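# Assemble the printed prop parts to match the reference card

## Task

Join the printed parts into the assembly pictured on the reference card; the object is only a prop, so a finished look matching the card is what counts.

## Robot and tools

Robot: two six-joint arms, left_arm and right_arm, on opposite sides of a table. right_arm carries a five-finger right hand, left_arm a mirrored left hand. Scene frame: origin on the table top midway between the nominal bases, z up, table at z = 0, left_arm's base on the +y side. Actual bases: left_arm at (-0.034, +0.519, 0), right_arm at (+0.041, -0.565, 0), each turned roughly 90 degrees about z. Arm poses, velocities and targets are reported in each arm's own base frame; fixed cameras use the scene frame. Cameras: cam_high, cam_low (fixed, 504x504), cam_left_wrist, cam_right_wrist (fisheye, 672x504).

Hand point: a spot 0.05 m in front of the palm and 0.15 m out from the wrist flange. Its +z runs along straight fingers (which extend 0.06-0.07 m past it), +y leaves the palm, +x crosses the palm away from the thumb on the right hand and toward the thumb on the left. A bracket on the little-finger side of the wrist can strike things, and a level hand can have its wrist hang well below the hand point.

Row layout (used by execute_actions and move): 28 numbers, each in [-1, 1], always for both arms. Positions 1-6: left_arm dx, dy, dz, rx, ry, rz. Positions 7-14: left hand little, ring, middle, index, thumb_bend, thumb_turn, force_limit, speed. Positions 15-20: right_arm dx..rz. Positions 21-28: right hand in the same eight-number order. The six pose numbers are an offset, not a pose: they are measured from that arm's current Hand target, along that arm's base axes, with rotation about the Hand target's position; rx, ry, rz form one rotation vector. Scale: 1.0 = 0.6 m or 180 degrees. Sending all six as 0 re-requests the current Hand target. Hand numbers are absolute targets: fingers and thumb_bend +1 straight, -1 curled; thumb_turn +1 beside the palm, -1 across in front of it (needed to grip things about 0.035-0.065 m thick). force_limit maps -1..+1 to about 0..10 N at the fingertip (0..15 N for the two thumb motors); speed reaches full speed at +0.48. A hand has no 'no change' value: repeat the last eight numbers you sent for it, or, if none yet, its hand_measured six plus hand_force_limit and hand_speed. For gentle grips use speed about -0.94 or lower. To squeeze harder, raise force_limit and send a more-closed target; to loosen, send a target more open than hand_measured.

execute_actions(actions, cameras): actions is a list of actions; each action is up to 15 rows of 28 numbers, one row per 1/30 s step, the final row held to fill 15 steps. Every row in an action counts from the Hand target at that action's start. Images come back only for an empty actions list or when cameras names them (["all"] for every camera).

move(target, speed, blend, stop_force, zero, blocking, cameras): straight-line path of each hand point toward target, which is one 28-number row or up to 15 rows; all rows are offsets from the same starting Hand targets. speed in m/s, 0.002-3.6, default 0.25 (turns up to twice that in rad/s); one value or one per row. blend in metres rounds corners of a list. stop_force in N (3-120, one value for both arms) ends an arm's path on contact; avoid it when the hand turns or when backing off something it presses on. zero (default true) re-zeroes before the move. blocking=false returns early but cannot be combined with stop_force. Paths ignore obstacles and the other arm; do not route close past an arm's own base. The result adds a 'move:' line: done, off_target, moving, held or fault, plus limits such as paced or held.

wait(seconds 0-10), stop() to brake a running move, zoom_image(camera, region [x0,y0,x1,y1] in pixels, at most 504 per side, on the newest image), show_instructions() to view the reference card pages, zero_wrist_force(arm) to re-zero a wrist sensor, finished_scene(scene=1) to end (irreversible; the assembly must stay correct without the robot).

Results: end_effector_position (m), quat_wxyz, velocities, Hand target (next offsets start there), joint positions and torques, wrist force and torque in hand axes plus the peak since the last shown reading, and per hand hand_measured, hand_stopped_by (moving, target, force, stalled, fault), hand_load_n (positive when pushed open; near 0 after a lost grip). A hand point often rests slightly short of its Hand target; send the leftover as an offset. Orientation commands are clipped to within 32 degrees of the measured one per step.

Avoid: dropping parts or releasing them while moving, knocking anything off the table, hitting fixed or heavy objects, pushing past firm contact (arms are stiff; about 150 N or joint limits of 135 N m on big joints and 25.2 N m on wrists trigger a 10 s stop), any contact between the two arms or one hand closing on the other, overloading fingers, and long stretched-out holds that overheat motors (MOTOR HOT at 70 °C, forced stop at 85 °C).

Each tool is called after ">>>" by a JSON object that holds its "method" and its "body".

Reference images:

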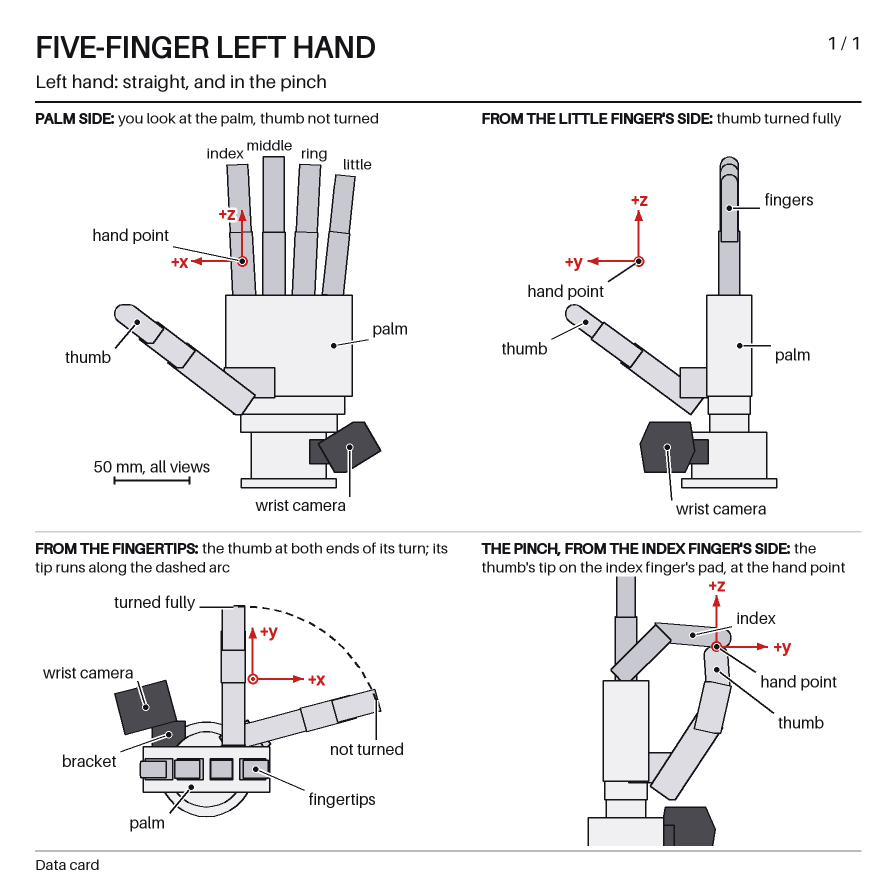

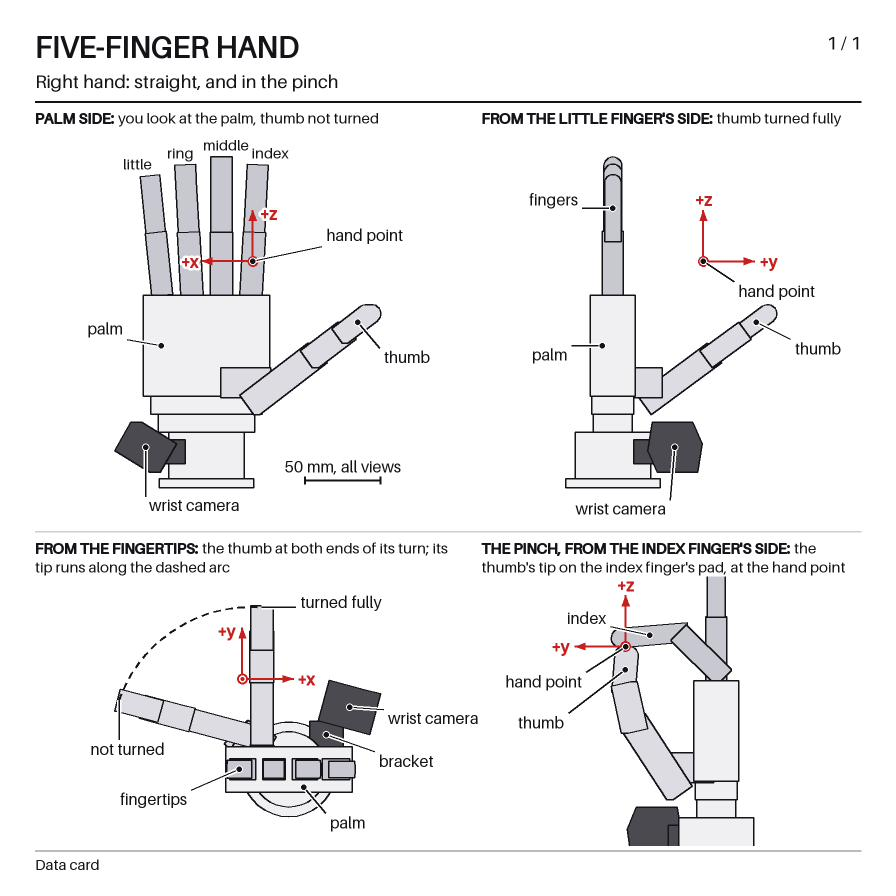

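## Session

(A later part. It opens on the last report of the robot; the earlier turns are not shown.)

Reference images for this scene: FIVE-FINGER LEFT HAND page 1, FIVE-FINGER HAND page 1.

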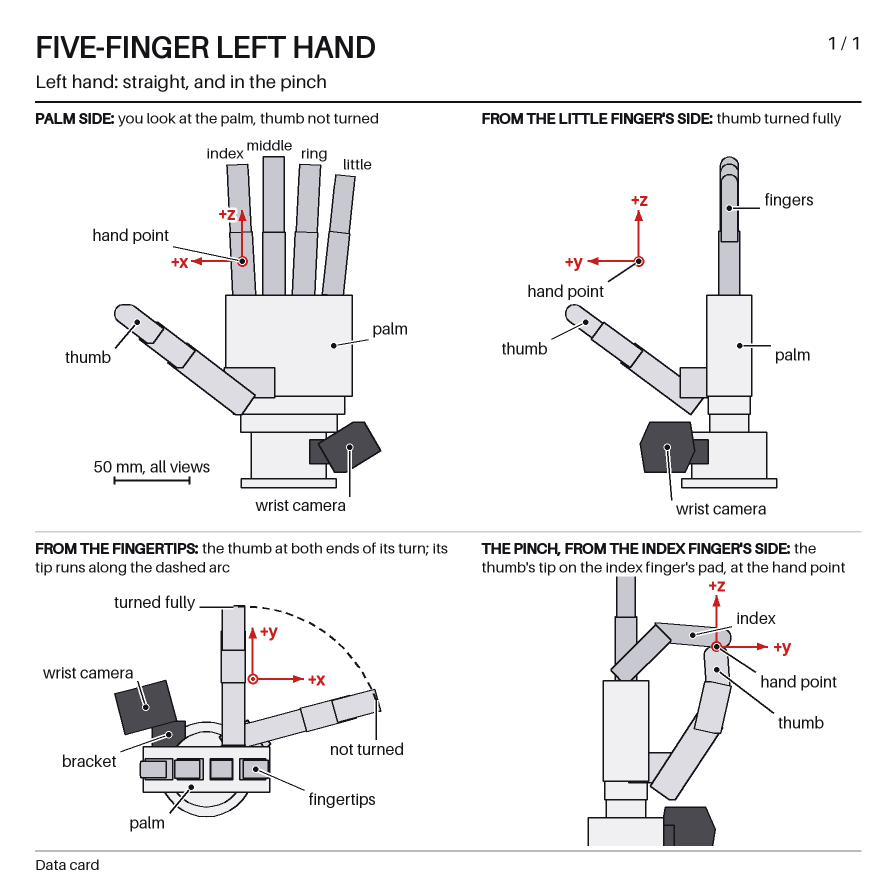

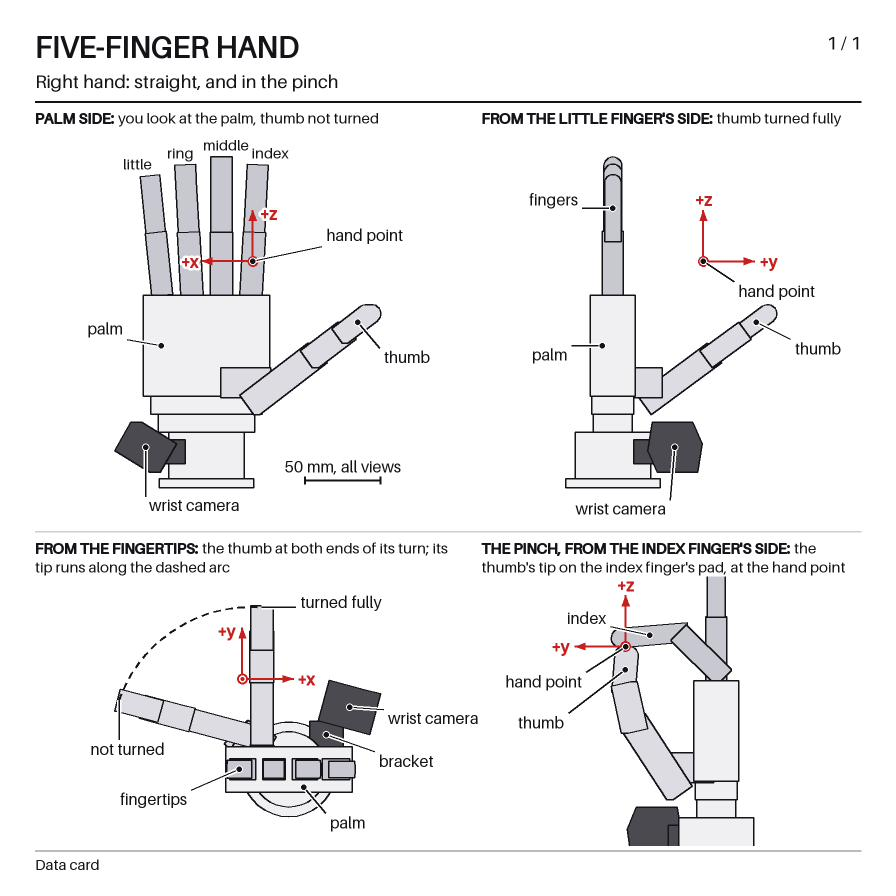

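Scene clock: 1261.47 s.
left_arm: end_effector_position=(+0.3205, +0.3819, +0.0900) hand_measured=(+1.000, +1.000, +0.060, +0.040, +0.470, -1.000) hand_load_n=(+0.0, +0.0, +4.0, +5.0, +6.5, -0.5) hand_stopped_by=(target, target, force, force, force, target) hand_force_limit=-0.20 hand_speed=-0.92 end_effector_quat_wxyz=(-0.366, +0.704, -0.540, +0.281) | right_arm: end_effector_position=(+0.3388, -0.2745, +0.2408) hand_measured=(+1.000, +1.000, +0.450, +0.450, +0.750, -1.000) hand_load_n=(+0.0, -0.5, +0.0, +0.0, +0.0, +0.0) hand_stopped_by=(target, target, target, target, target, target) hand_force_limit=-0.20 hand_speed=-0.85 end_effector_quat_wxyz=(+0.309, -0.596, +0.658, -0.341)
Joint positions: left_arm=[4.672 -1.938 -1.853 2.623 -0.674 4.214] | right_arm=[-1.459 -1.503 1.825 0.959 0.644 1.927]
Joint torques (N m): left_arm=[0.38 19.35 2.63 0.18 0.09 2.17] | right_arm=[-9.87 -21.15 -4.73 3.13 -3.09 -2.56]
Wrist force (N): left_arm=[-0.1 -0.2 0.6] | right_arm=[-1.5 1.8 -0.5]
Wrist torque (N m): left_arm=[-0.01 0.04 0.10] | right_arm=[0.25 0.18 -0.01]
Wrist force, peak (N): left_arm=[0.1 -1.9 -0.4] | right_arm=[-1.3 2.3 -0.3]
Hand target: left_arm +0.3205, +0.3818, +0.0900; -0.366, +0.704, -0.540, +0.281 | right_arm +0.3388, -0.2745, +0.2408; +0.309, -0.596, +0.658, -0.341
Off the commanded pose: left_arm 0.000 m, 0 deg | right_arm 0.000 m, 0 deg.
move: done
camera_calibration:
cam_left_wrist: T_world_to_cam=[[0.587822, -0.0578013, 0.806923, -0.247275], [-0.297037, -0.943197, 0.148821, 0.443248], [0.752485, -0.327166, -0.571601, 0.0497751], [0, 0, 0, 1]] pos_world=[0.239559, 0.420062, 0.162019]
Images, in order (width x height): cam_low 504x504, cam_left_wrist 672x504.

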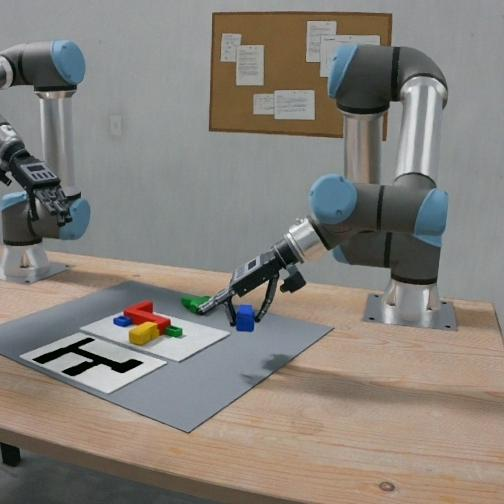

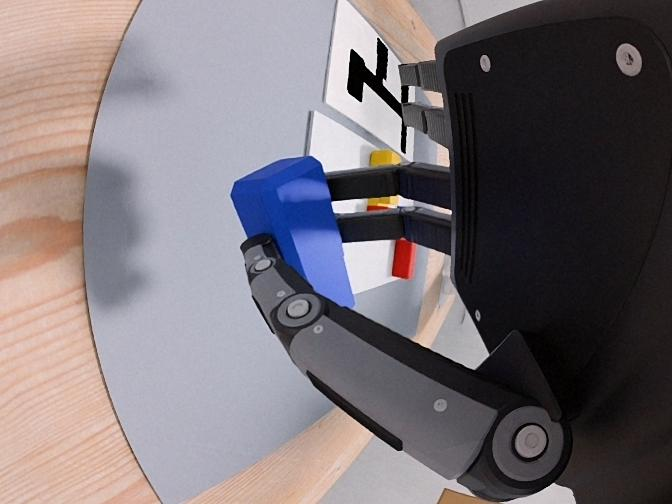

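>>> {"method": "move", "body": {"target": [0,0,0.1,0,0,0,1,1,-0.5,-0.5,-0.1,-1,-0.2,-0.92,-0.078,0.056,-0.166,-0.032,-0.0597,-0.1615,1,1,1,1,1,1,-0.2,-0.3], "speed": 0.15}}

>>> {"method": "move", "body": {"target": [[0.4838,-0.0095,0,0,0,-0.175,1,1,-0.5,-0.5,-0.1,-1,-0.2,-0.92,0,0,0,0,0,0,1,1,1,1,1,1,-0.2,-0.3],[0.4838,-0.0095,-0.1083,0,0,-0.175,1,1,-0.5,-0.5,-0.1,-1,-0.2,-0.92,0,0,0,0,0,0,1,1,1,1,1,1,-0.2,-0.3]], "speed": 0.12, "cameras": ["all"]}}

>>> {"method": "zoom_image", "body": {"camera": "cam_right_wrist", "region": [250, 170, 450, 340]}}

>>> {"method": "zoom_image", "body": {"camera": "cam_low", "region": [90, 270, 200, 350]}}

Scene clock: 1361.17 s.
left_arm: end_effector_position=(+0.3205, +0.3819, +0.1500) hand_measured=(+1.000, +1.000, +0.060, +0.040, +0.470, -1.000) hand_load_n=(+0.0, +0.0, +4.5, +5.0, +6.5, -0.5) hand_stopped_by=(target, target, force, force, force, target) hand_force_limit=-0.20 hand_speed=-0.92 end_effector_quat_wxyz=(-0.366, +0.704, -0.540, +0.281) | right_arm: end_effector_position=(+0.2921, -0.2409, +0.1412) hand_measured=(+1.000, +1.000, +1.000, +1.000, +1.000, +1.000) hand_load_n=(+0.0, +0.0, +0.0, +0.0, +0.0, -0.5) hand_stopped_by=(target, target, target, target, target, target) hand_force_limit=-0.20 hand_speed=-0.30 end_effector_quat_wxyz=(+0.244, -0.392, +0.737, -0.494)
Joint positions: left_arm=[4.672 -1.858 -1.783 2.473 -0.674 4.214] | right_arm=[-1.762 -1.926 2.448 0.274 0.583 2.405]
Joint torques (N m): left_arm=[0.14 17.25 5.9 -0.02 0.48 0.6] | right_arm=[4.33 -4.28 -13.5 -0.09 1.69 -1.1]
Wrist force (N): left_arm=[-0.2 0.1 0.5] | right_arm=[-1.2 2.0 -0.5]
Wrist torque (N m): left_arm=[0.06 0.04 0.07] | right_arm=[0.28 0.16 0.04]
Wrist force, peak (N): left_arm=[-0.2 0.4 0.9] | right_arm=[-1.5 3.0 -0.7]
Hand target: left_arm +0.3205, +0.3818, +0.1500; -0.366, +0.704, -0.540, +0.281 | right_arm +0.2920, -0.2409, +0.1412; +0.244, -0.392, +0.737, -0.494
Off the commanded pose: left_arm 0.000 m, 0 deg | right_arm 0.000 m, 0 deg.
move: done

Scene clock: 1364.90 s.
left_arm: end_effector_position=(+0.6107, +0.3761, +0.0849) hand_measured=(+1.000, +1.000, +0.060, +0.040, +0.470, -1.000) hand_load_n=(+0.0, +0.0, +4.0, +4.5, +6.5, -0.5) hand_stopped_by=(target, target, force, force, force, target) hand_force_limit=-0.20 hand_speed=-0.92 end_effector_quat_wxyz=(+0.276, -0.531, +0.711, -0.369) | right_arm: end_effector_position=(+0.2920, -0.2409, +0.1412) hand_measured=(+1.000, +1.000, +1.000, +1.000, +1.000, +1.000) hand_load_n=(+0.0, +0.0, +0.0, +0.0, +0.0, +0.0) hand_stopped_by=(target, target, target, target, target, target) hand_force_limit=-0.20 hand_speed=-0.30 end_effector_quat_wxyz=(+0.244, -0.392, +0.737, -0.494)
Joint positions: left_arm=[4.133 -2.507 -0.889 2.215 -0.67 4.23] | right_arm=[-1.762 -1.926 2.448 0.274 0.583 2.405]
Joint torques (N m): left_arm=[2.98 57.46 30.22 -1.82 1.12 -1.75] | right_arm=[12.6 -13.94 -4.27 0 1.69 2.3]
Wrist force (N): left_arm=[0.3 -0.2 0.6] | right_arm=[-1.5 2.0 -0.5]
Wrist torque (N m): left_arm=[-0.02 -0.07 0.12] | right_arm=[0.27 0.20 0.02]
Wrist force, peak (N): left_arm=[-0.1 -0.8 1.7] | right_arm=[-1.4 2.5 -0.6]
Hand target: left_arm +0.6108, +0.3761, +0.0850; +0.276, -0.531, +0.711, -0.369 | right_arm +0.2920, -0.2409, +0.1412; +0.244, -0.392, +0.737, -0.494
Off the commanded pose: left_arm 0.000 m, 0 deg | right_arm 0.000 m, 0 deg.
move: done
camera_calibration:
cam_left_wrist: T_world_to_cam=[[0.471285, -0.355971, 0.806954, -0.23075], [-0.74597, -0.649013, 0.14937, 0.688211], [0.470552, -0.672359, -0.571414, 0.128649], [0, 0, 0, 1]] pos_world=[0.561598, 0.451016, 0.156918]
cam_right_wrist: T_world_to_cam=[[-0.500356, -0.000226137, -0.86582, 0.264826], [0.000156088, 1, -0.000351386, 0.234816], [0.86582, -0.000310963, -0.500356, -0.0644283], [0, 0, 0, 1]] pos_world=[0.188254, -0.234776, 0.197137]

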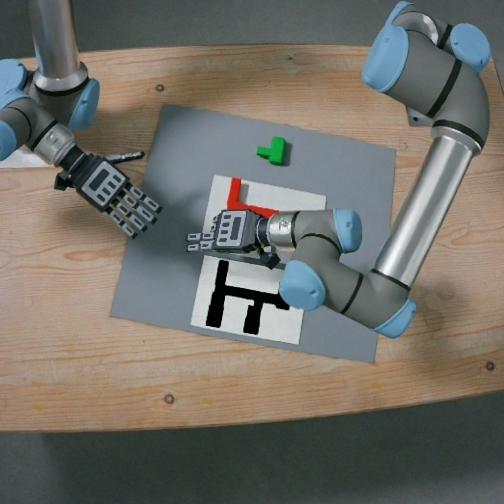

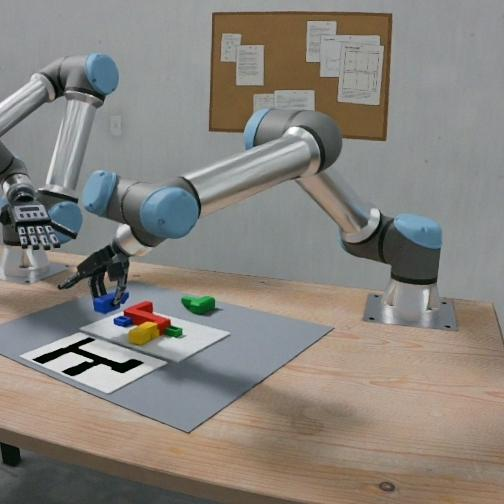

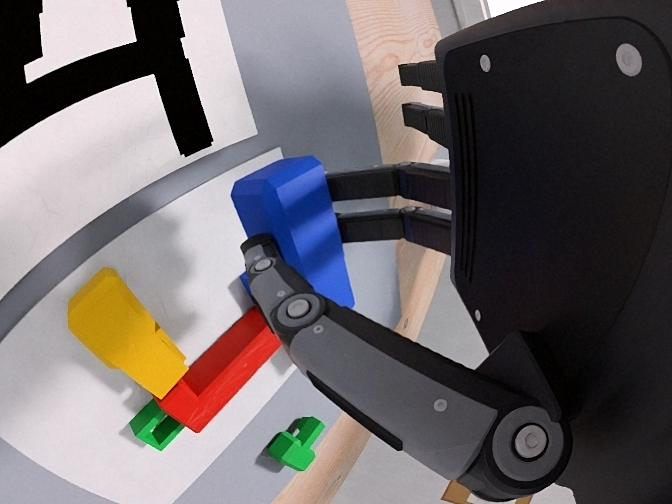

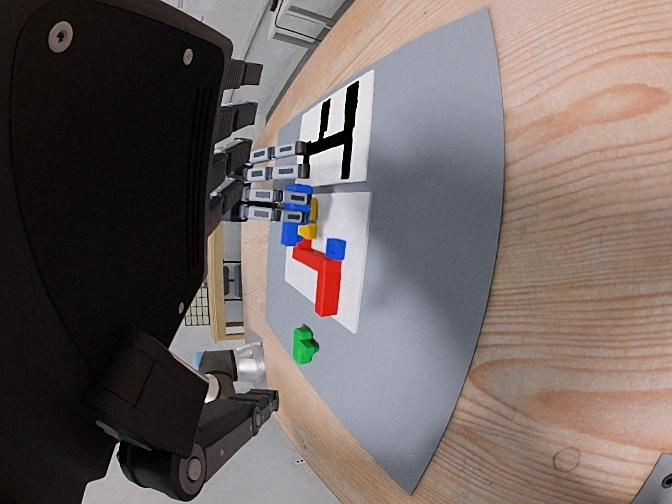

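Scaled by 2.520 from the camera's 672x504 image, which has a finer 960x720 frame.

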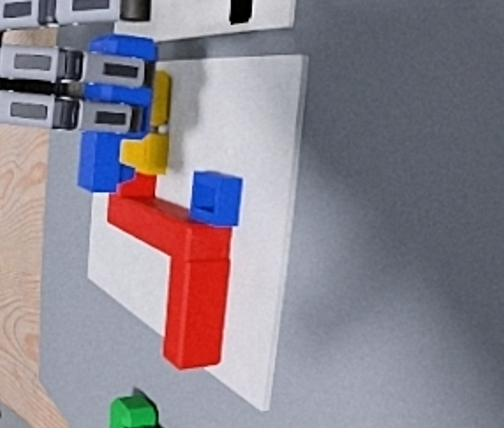

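Scaled by 4.582 from the camera's 504x504 image, which has a finer 720x720 frame.

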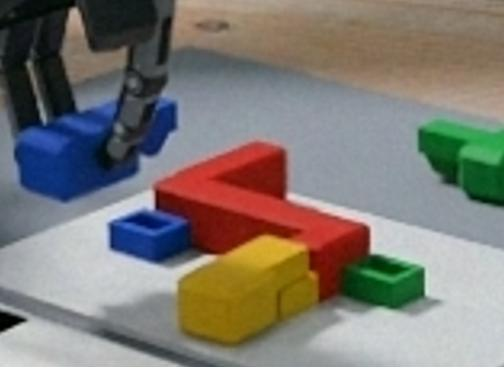

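>>> {"method": "zoom_image", "body": {"camera": "cam_left_wrist", "region": [100, 240, 340, 480]}}

>>> {"method": "zoom_image", "body": {"camera": "cam_right_wrist", "region": [270, 170, 360, 270]}}

Scaled by 2.100 from the camera's 672x504 image, which has a finer 960x720 frame.

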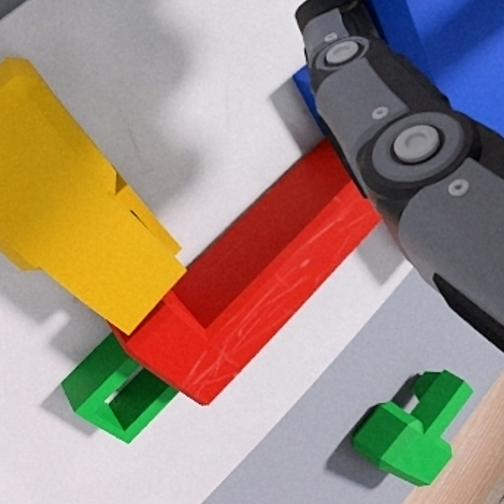

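Scaled by 5.040 from the camera's 672x504 image, which has a finer 960x720 frame.

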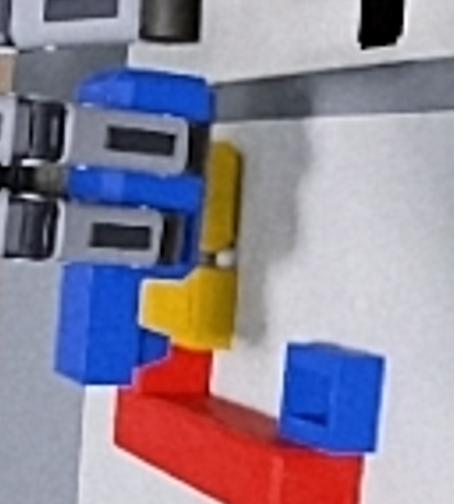

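>>> {"method": "move", "body": {"target": [[0.0227,-0.0225,0,0,0,0,1,1,-0.5,-0.5,-0.1,-1,-0.2,-0.92,0,0,0,0,0,0,1,1,1,1,1,1,-0.2,-0.3],[0.0227,-0.0225,-0.04,0,0,0,1,1,-0.5,-0.5,-0.1,-1,-0.2,-0.92,0,0,0,0,0,0,1,1,1,1,1,1,-0.2,-0.3]], "speed": 0.05, "cameras": ["all"]}}

>>> {"method": "zoom_image", "body": {"camera": "cam_right_wrist", "region": [270, 170, 360, 270]}}

>>> {"method": "zoom_image", "body": {"camera": "cam_low", "region": [90, 270, 200, 350]}}

>>> {"method": "zoom_image", "body": {"camera": "cam_left_wrist", "region": [210, 130, 410, 330]}}

Scene clock: 1432.47 s.
left_arm: end_effector_position=(+0.6243, +0.3625, +0.0607) hand_measured=(+1.000, +1.000, +0.060, +0.040, +0.470, -1.000) hand_load_n=(-0.5, +0.0, +4.5, +5.0, +6.5, -0.5) hand_stopped_by=(target, target, force, force, force, target) hand_force_limit=-0.20 hand_speed=-0.92 end_effector_quat_wxyz=(+0.276, -0.531, +0.711, -0.369) | right_arm: end_effector_position=(+0.2920, -0.2409, +0.1412) hand_measured=(+1.000, +1.000, +1.000, +1.000, +1.000, +1.000) hand_load_n=(+0.0, -0.5, +0.0, +0.0, +0.0, +0.0) hand_stopped_by=(target, target, target, target, target, target) hand_force_limit=-0.20 hand_speed=-0.30 end_effector_quat_wxyz=(+0.244, -0.392, +0.737, -0.494)
Joint positions: left_arm=[4.103 -2.521 -0.917 2.292 -0.682 4.186] | right_arm=[-1.762 -1.926 2.448 0.274 0.583 2.405]
Joint torques (N m): left_arm=[8.83 60.7 31.06 -3.49 2.4 -1.04] | right_arm=[11.86 -13.62 -4.64 0.16 1.57 2.21]
Wrist force (N): left_arm=[0.3 0.0 0.3] | right_arm=[-1.4 2.1 -0.6]
Wrist torque (N m): left_arm=[0.03 -0.08 0.01] | right_arm=[0.30 0.19 0.04]
Wrist force, peak (N): left_arm=[0.6 -0.4 1.0] | right_arm=[-1.6 2.5 -0.4]
Hand target: left_arm +0.6244, +0.3626, +0.0610; +0.276, -0.531, +0.711, -0.369 | right_arm +0.2920, -0.2409, +0.1412; +0.244, -0.392, +0.737, -0.494
Off the commanded pose: left_arm 0.000 m, 0 deg | right_arm 0.000 m, 0 deg.
move: done
camera_calibration:
cam_left_wrist: T_world_to_cam=[[0.471324, -0.35595, 0.806941, -0.222549], [-0.746014, -0.648935, 0.149485, 0.693196], [0.470443, -0.672445, -0.571403, 0.0993293], [0, 0, 0, 1]] pos_world=[0.575298, 0.437416, 0.132718]
cam_right_wrist: T_world_to_cam=[[-0.500356, -0.000226137, -0.86582, 0.264826], [0.000156088, 1, -0.000351386, 0.234816], [0.86582, -0.000310963, -0.500356, -0.0644283], [0, 0, 0, 1]] pos_world=[0.188254, -0.234776, 0.197137]

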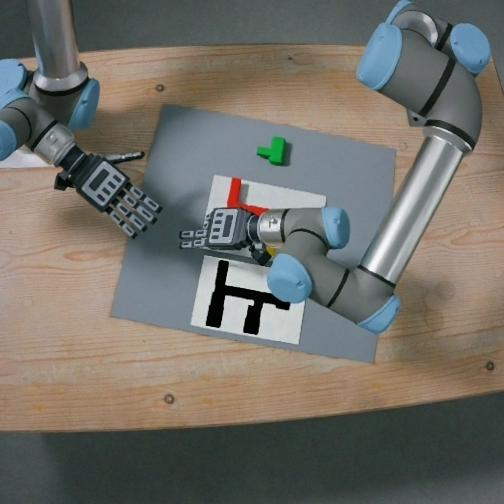

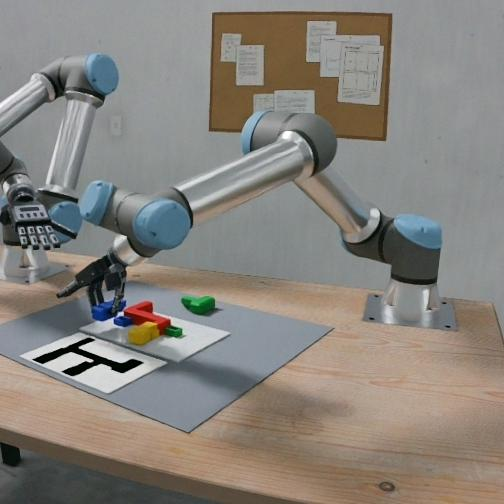

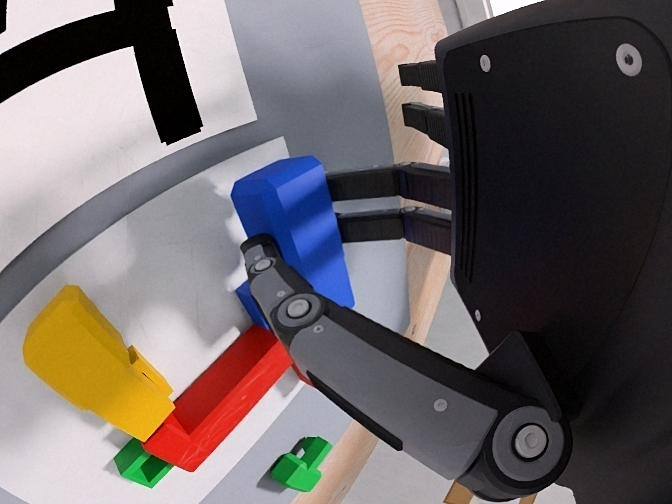

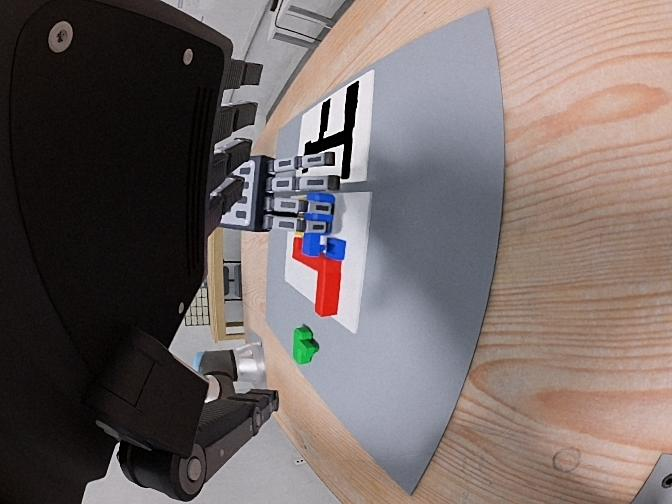

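Scaled by 5.040 from the camera's 672x504 image, which has a finer 960x720 frame.

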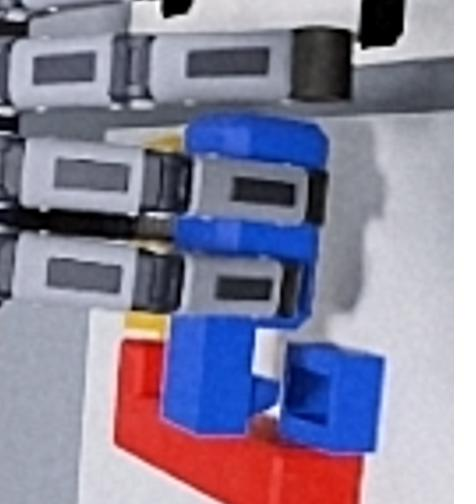

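Scaled by 4.582 from the camera's 504x504 image, which has a finer 720x720 frame.

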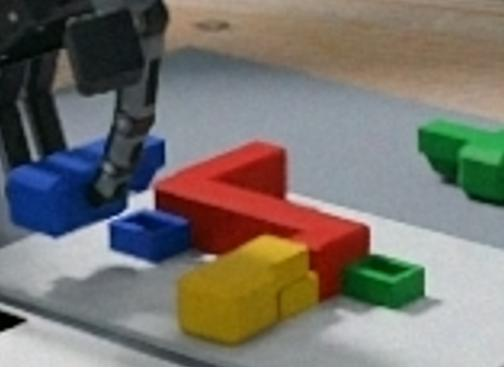

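Scaled by 2.520 from the camera's 672x504 image, which has a finer 960x720 frame.

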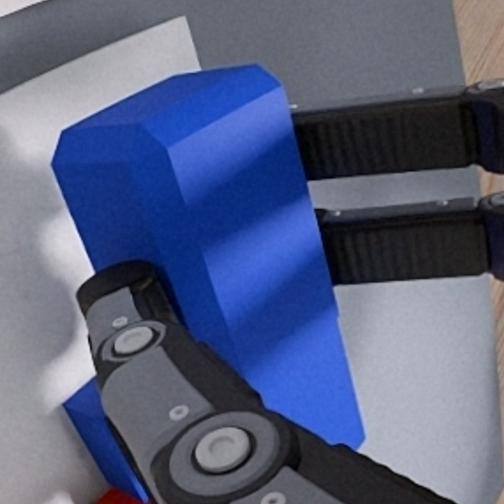

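>>> {"method": "zoom_image", "body": {"camera": "cam_low", "region": [88, 295, 138, 335]}}

>>> {"method": "zoom_image", "body": {"camera": "cam_right_wrist", "region": [295, 205, 355, 265]}}

>>> {"method": "zoom_image", "body": {"camera": "cam_high", "region": [170, 190, 260, 260]}}

Scaled by 10.080 from the camera's 504x504 image, which has a finer 720x720 frame.

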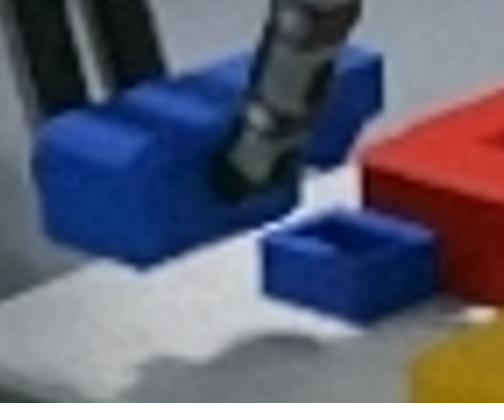

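Scaled by 8.400 from the camera's 672x504 image, which has a finer 960x720 frame.

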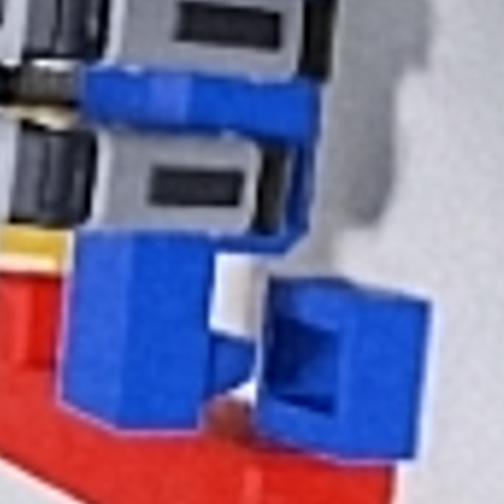

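Scaled by 5.600 from the camera's 504x504 image, which has a finer 720x720 frame.

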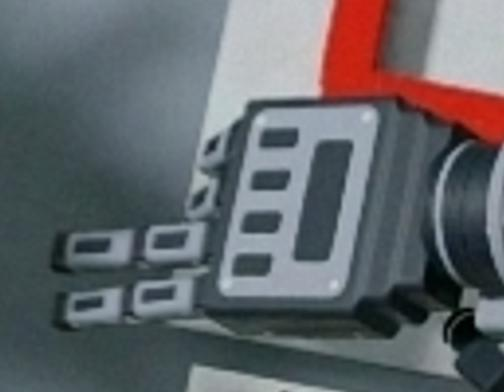

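>>> {"method": "move", "body": {"target": [-0.0073,-0.0014,-0.0158,0,0,0,1,1,-0.5,-0.5,-0.1,-1,-0.2,-0.92,0,0,0,0,0,0,1,1,1,1,1,1,-0.2,-0.3], "speed": 0.02, "stop_force": 4, "cameras": ["cam_low","cam_right_wrist"]}}

>>> {"method": "zoom_image", "body": {"camera": "cam_low", "region": [88, 295, 138, 335]}}

>>> {"method": "zoom_image", "body": {"camera": "cam_right_wrist", "region": [295, 205, 355, 265]}}

Scene clock: 1533.60 s.
left_arm: end_effector_position=(+0.6200, +0.3618, +0.0515) hand_measured=(+1.000, +1.000, +0.060, +0.040, +0.470, -1.000) hand_load_n=(+0.0, +0.0, +4.0, +4.5, +6.5, -0.5) hand_stopped_by=(target, target, force, force, force, target) hand_force_limit=-0.20 hand_speed=-0.92 end_effector_quat_wxyz=(+0.276, -0.531, +0.711, -0.369) | right_arm: end_effector_position=(+0.2920, -0.2409, +0.1412) hand_measured=(+1.000, +1.000, +1.000, +1.000, +1.000, +1.000) hand_load_n=(+0.0, +0.0, -0.5, +0.0, +0.0, +0.0) hand_stopped_by=(target, target, target, target, target, target) hand_force_limit=-0.20 hand_speed=-0.30 end_effector_quat_wxyz=(+0.244, -0.392, +0.737, -0.494)
Joint positions: left_arm=[4.108 -2.52 -0.946 2.314 -0.68 4.193] | right_arm=[-1.762 -1.926 2.448 0.274 0.583 2.405]
Joint torques (N m): left_arm=[-8.05 55.86 30.95 -3.4 0.01 -2.18] | right_arm=[12.08 -12.96 -3.99 0.12 1.63 2.3]
Wrist force (N): left_arm=[0.4 0.1 0.5] | right_arm=[-1.4 2.0 -0.5]
Wrist torque (N m): left_arm=[0.03 -0.10 0.03] | right_arm=[0.28 0.20 0.02]
Wrist force, peak (N): left_arm=[0.2 0.3 0.7] | right_arm=[-1.4 2.5 -0.5]
Hand target: left_arm +0.6200, +0.3618, +0.0515; +0.276, -0.531, +0.711, -0.369 | right_arm +0.2920, -0.2409, +0.1412; +0.244, -0.392, +0.737, -0.494
Off the commanded pose: left_arm 0.000 m, 0 deg | right_arm 0.000 m, 0 deg.
move: done
camera_calibration:
cam_right_wrist: T_world_to_cam=[[-0.500356, -0.000226137, -0.86582, 0.264826], [0.000156088, 1, -0.000351386, 0.234816], [0.86582, -0.000310963, -0.500356, -0.0644283], [0, 0, 0, 1]] pos_world=[0.188254, -0.234776, 0.197137]
Images, in order (width x height): cam_low 504x504, cam_right_wrist 672x504.

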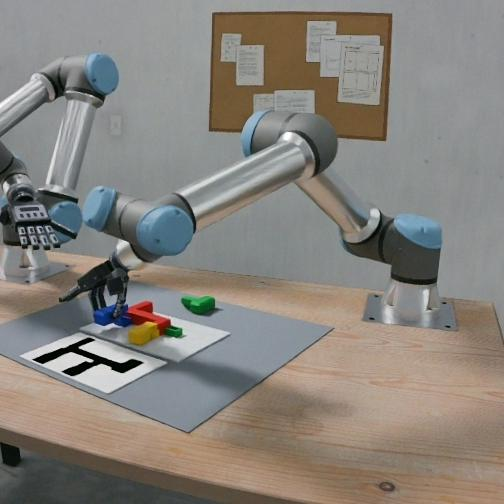

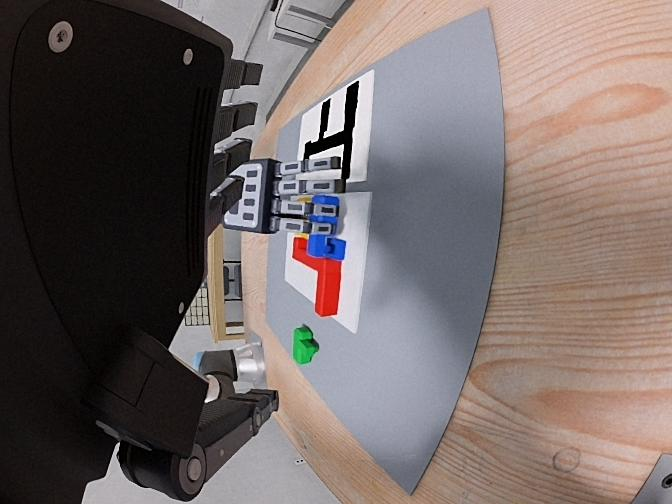

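Scaled by 10.080 from the camera's 504x504 image, which has a finer 720x720 frame.

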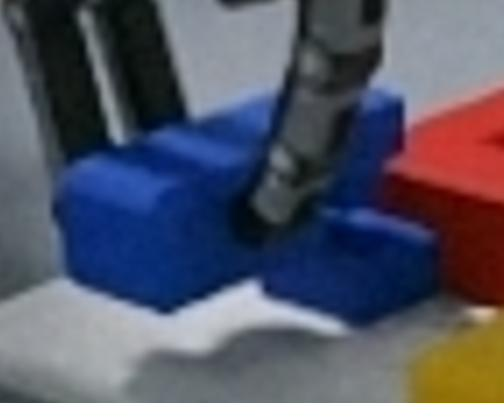

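Scaled by 8.400 from the camera's 672x504 image, which has a finer 960x720 frame.

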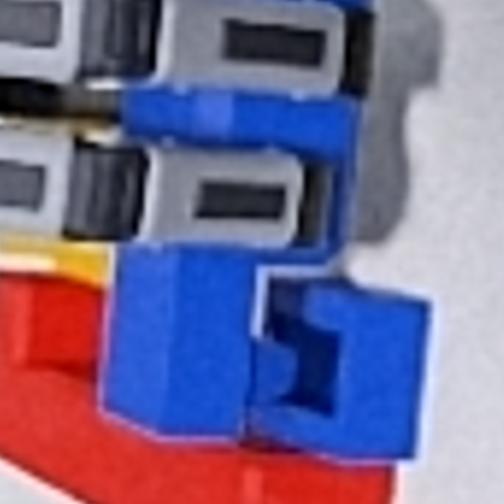

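>>> {"method": "move", "body": {"target": [[-0.0012,-0.0015,0,0,0,0,1,1,-0.5,-0.5,-0.1,-1,-0.2,-0.92,0,0,0,0,0,0,1,1,1,1,1,1,-0.2,-0.3],[-0.0012,-0.0015,-0.036,0,0,0,1,1,-0.5,-0.5,-0.1,-1,-0.2,-0.92,0,0,0,0,0,0,1,1,1,1,1,1,-0.2,-0.3]], "speed": 0.015, "stop_force": 4, "cameras": ["cam_low","cam_right_wrist"]}}

>>> {"method": "zoom_image", "body": {"camera": "cam_low", "region": [88, 295, 138, 335]}}

>>> {"method": "zoom_image", "body": {"camera": "cam_right_wrist", "region": [295, 205, 355, 265]}}

Scene clock: 1563.20 s.
left_arm: end_effector_position=(+0.6193, +0.3609, +0.0343) hand_measured=(+1.000, +1.000, +0.060, +0.040, +0.470, -1.000) hand_load_n=(+0.0, +0.0, +4.5, +3.0, +6.5, -0.5) hand_stopped_by=(target, target, force, force, force, target) hand_force_limit=-0.20 hand_speed=-0.92 end_effector_quat_wxyz=(+0.276, -0.531, +0.711, -0.369) | right_arm: end_effector_position=(+0.2920, -0.2409, +0.1412) hand_measured=(+1.000, +1.000, +1.000, +1.000, +1.000, +1.000) hand_load_n=(+0.0, +0.0, +0.0, +0.0, +0.0, +0.0) hand_stopped_by=(target, target, target, target, target, target) hand_force_limit=-0.20 hand_speed=-0.30 end_effector_quat_wxyz=(+0.244, -0.392, +0.737, -0.494)
Joint positions: left_arm=[4.108 -2.533 -0.967 2.348 -0.68 4.193] | right_arm=[-1.762 -1.926 2.448 0.274 0.583 2.405]
Joint torques (N m): left_arm=[5.36 61.12 30.62 -3.05 -0.02 2.13] | right_arm=[12.44 -13.54 -4.27 0.19 1.7 2.16]
Wrist force (N): left_arm=[0.6 1.1 -0.5] | right_arm=[-1.4 2.4 -0.3]
Wrist torque (N m): left_arm=[0.03 -0.06 0.03] | right_arm=[0.33 0.18 0.05]
Wrist force, peak (N): left_arm=[0.2 -5.5 -6.4] | right_arm=[-1.4 2.4 -0.6]
Hand target: left_arm +0.6193, +0.3609, +0.0343; +0.276, -0.531, +0.711, -0.369 (not the last commanded pose) | right_arm +0.2920, -0.2409, +0.1412; +0.244, -0.392, +0.737, -0.494
Off the commanded pose: left_arm 0.004 m, 0 deg | right_arm 0.000 m, 0 deg.
move: contact (left_arm); path passed 1 of 2 targets
camera_calibration:
cam_right_wrist: T_world_to_cam=[[-0.500356, -0.000226137, -0.86582, 0.264826], [0.000156088, 1, -0.000351386, 0.234816], [0.86582, -0.000310963, -0.500356, -0.0644283], [0, 0, 0, 1]] pos_world=[0.188254, -0.234776, 0.197137]
Images, in order (width x height): cam_low 504x504, cam_right_wrist 672x504.

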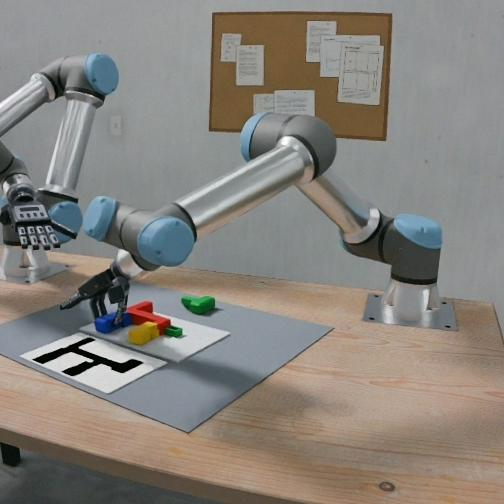

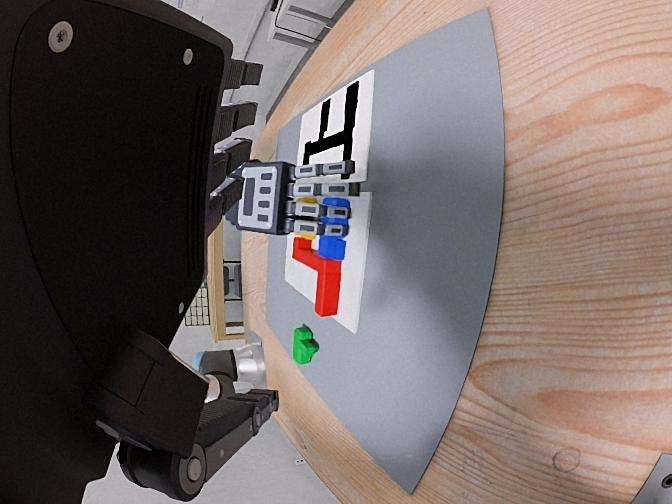

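Scaled by 10.080 from the camera's 504x504 image, which has a finer 720x720 frame.

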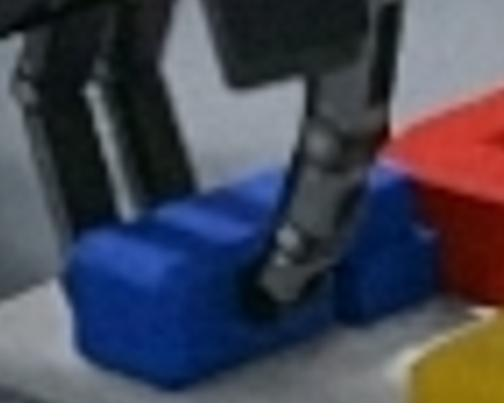

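Scaled by 8.400 from the camera's 672x504 image, which has a finer 960x720 frame.

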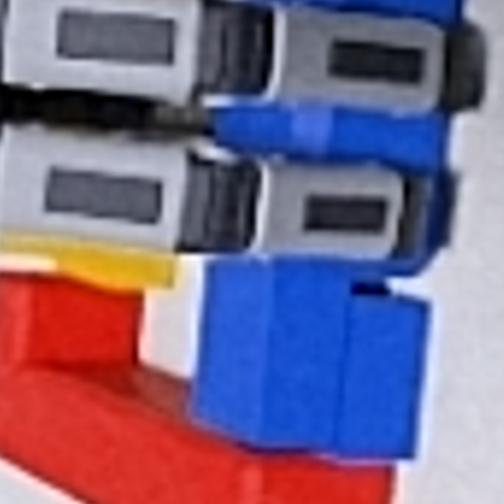

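>>> {"method": "move", "body": {"target": [0,0,-0.015,0,0,0,1,1,-0.5,-0.5,-0.1,-1,-0.2,-0.92,0,0,0,0,0,0,1,1,1,1,1,1,-0.2,-0.3], "speed": 0.01, "stop_force": 7}}

>>> {"method": "move", "body": {"target": [0,0,0.003,0,0,0,1,1,0.45,0.45,0.75,-1,-0.2,-0.85,0,0,0,0,0,0,1,1,1,1,1,1,-0.2,-0.3], "cameras": ["cam_low","cam_right_wrist","cam_left_wrist"]}}

>>> {"method": "zoom_image", "body": {"camera": "cam_low", "region": [88, 285, 188, 355]}}

>>> {"method": "zoom_image", "body": {"camera": "cam_right_wrist", "region": [275, 185, 375, 285]}}

Scene clock: 1575.30 s.
left_arm: end_effector_position=(+0.6194, +0.3610, +0.0338) hand_measured=(+1.000, +1.000, +0.060, +0.040, +0.470, -1.000) hand_load_n=(+0.0, +0.0, +4.5, +2.5, +6.5, +0.0) hand_stopped_by=(target, target, force, force, force, target) hand_force_limit=-0.20 hand_speed=-0.92 end_effector_quat_wxyz=(+0.276, -0.531, +0.711, -0.369) | right_arm: end_effector_position=(+0.2920, -0.2409, +0.1412) hand_measured=(+1.000, +1.000, +1.000, +1.000, +1.000, +1.000) hand_load_n=(+0.0, +0.0, +0.0, +0.0, +0.0, +0.0) hand_stopped_by=(target, target, target, target, target, target) hand_force_limit=-0.20 hand_speed=-0.30 end_effector_quat_wxyz=(+0.244, -0.392, +0.737, -0.494)
Joint positions: left_arm=[4.108 -2.534 -0.967 2.349 -0.68 4.193] | right_arm=[-1.762 -1.926 2.448 0.274 0.583 2.405]
Joint torques (N m): left_arm=[-0.08 60.65 31.38 -3.17 0.06 1.85] | right_arm=[12.49 -13.51 -5.2 0.35 1.59 2.1]
Wrist force (N): left_arm=[0.6 1.2 -0.5] | right_arm=[-1.3 1.9 -0.3]
Wrist torque (N m): left_arm=[0.04 -0.05 0.03] | right_arm=[0.25 0.17 0.03]
Wrist force, peak (N): left_arm=[0.3 -5.9 -7.1] | right_arm=[-1.4 2.4 -0.4]
Hand target: left_arm +0.6194, +0.3610, +0.0338; +0.276, -0.531, +0.711, -0.369 (not the last commanded pose) | right_arm +0.2920, -0.2409, +0.1412; +0.244, -0.392, +0.737, -0.494
Off the commanded pose: left_arm 0.008 m, 0 deg | right_arm 0.000 m, 0 deg.
move: contact (left_arm)

Scene clock: 1576.87 s.
left_arm: end_effector_position=(+0.6194, +0.3610, +0.0356) hand_measured=(+1.000, +1.000, +0.450, +0.450, +0.750, -1.000) hand_load_n=(+0.0, +0.0, +0.0, +0.0, +0.0, +0.0) hand_stopped_by=(target, target, target, target, target, target) hand_force_limit=-0.20 hand_speed=-0.85 end_effector_quat_wxyz=(+0.276, -0.531, +0.711, -0.369) | right_arm: end_effector_position=(+0.2920, -0.2409, +0.1412) hand_measured=(+1.000, +1.000, +1.000, +1.000, +1.000, +1.000) hand_load_n=(+0.0, +0.0, +0.0, +0.0, +0.0, +0.0) hand_stopped_by=(target, target, target, target, target, target) hand_force_limit=-0.20 hand_speed=-0.30 end_effector_quat_wxyz=(+0.244, -0.392, +0.737, -0.494)
Joint positions: left_arm=[4.108 -2.532 -0.965 2.346 -0.68 4.193] | right_arm=[-1.762 -1.926 2.448 0.274 0.583 2.405]
Joint torques (N m): left_arm=[-0.08 49.77 24.81 0.31 0.37 1.35] | right_arm=[12.67 -13.46 -4.59 0.36 1.69 2.19]
Wrist force (N): left_arm=[0.3 -0.1 0.2] | right_arm=[-1.4 2.0 -0.4]
Wrist torque (N m): left_arm=[0.02 -0.08 0.02] | right_arm=[0.27 0.19 0.03]
Wrist force, peak (N): left_arm=[0.2 1.2 -1.2] | right_arm=[-1.4 2.4 -0.4]
Hand target: left_arm +0.6194, +0.3610, +0.0356; +0.276, -0.531, +0.711, -0.369 | right_arm +0.2920, -0.2409, +0.1412; +0.244, -0.392, +0.737, -0.494
Off the commanded pose: left_arm 0.000 m, 0 deg | right_arm 0.000 m, 0 deg.
move: done
camera_calibration:
cam_left_wrist: T_world_to_cam=[[0.470865, -0.356502, 0.806965, -0.199973], [-0.746043, -0.649118, 0.148549, 0.692436], [0.470857, -0.671977, -0.571612, 0.0859116], [0, 0, 0, 1]] pos_world=[0.570295, 0.435912, 0.107619]
cam_right_wrist: T_world_to_cam=[[-0.500356, -0.000226137, -0.86582, 0.264826], [0.000156088, 1, -0.000351386, 0.234816], [0.86582, -0.000310963, -0.500356, -0.0644283], [0, 0, 0, 1]] pos_world=[0.188254, -0.234776, 0.197137]
Images, in order (width x height): cam_low 504x504, cam_left_wrist 672x504, cam_right_wrist 672x504.

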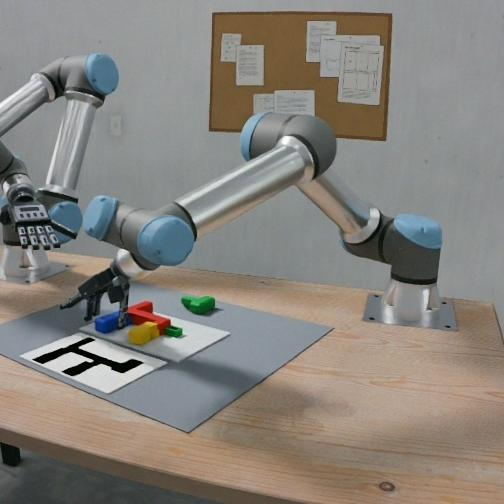

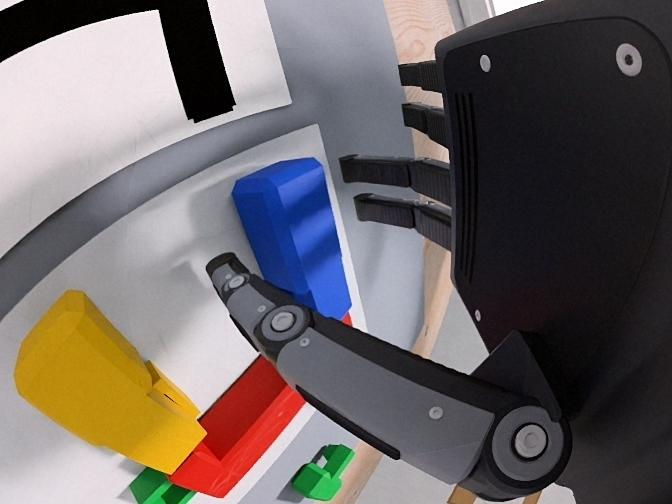

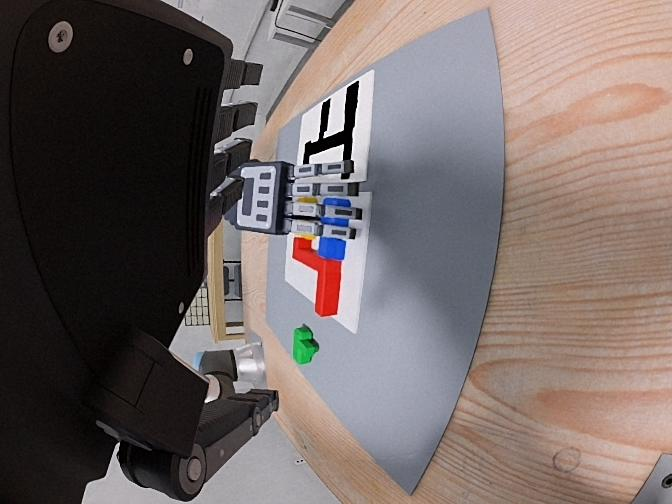

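Scaled by 5.040 from the camera's 504x504 image, which has a finer 720x720 frame.

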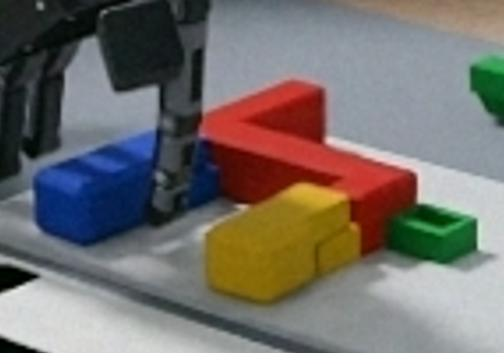

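Scaled by 5.040 from the camera's 672x504 image, which has a finer 960x720 frame.

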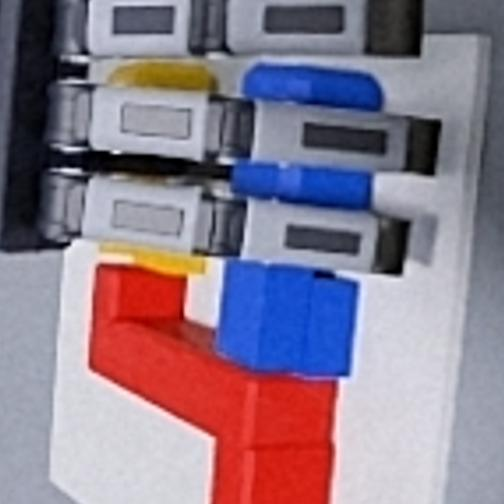

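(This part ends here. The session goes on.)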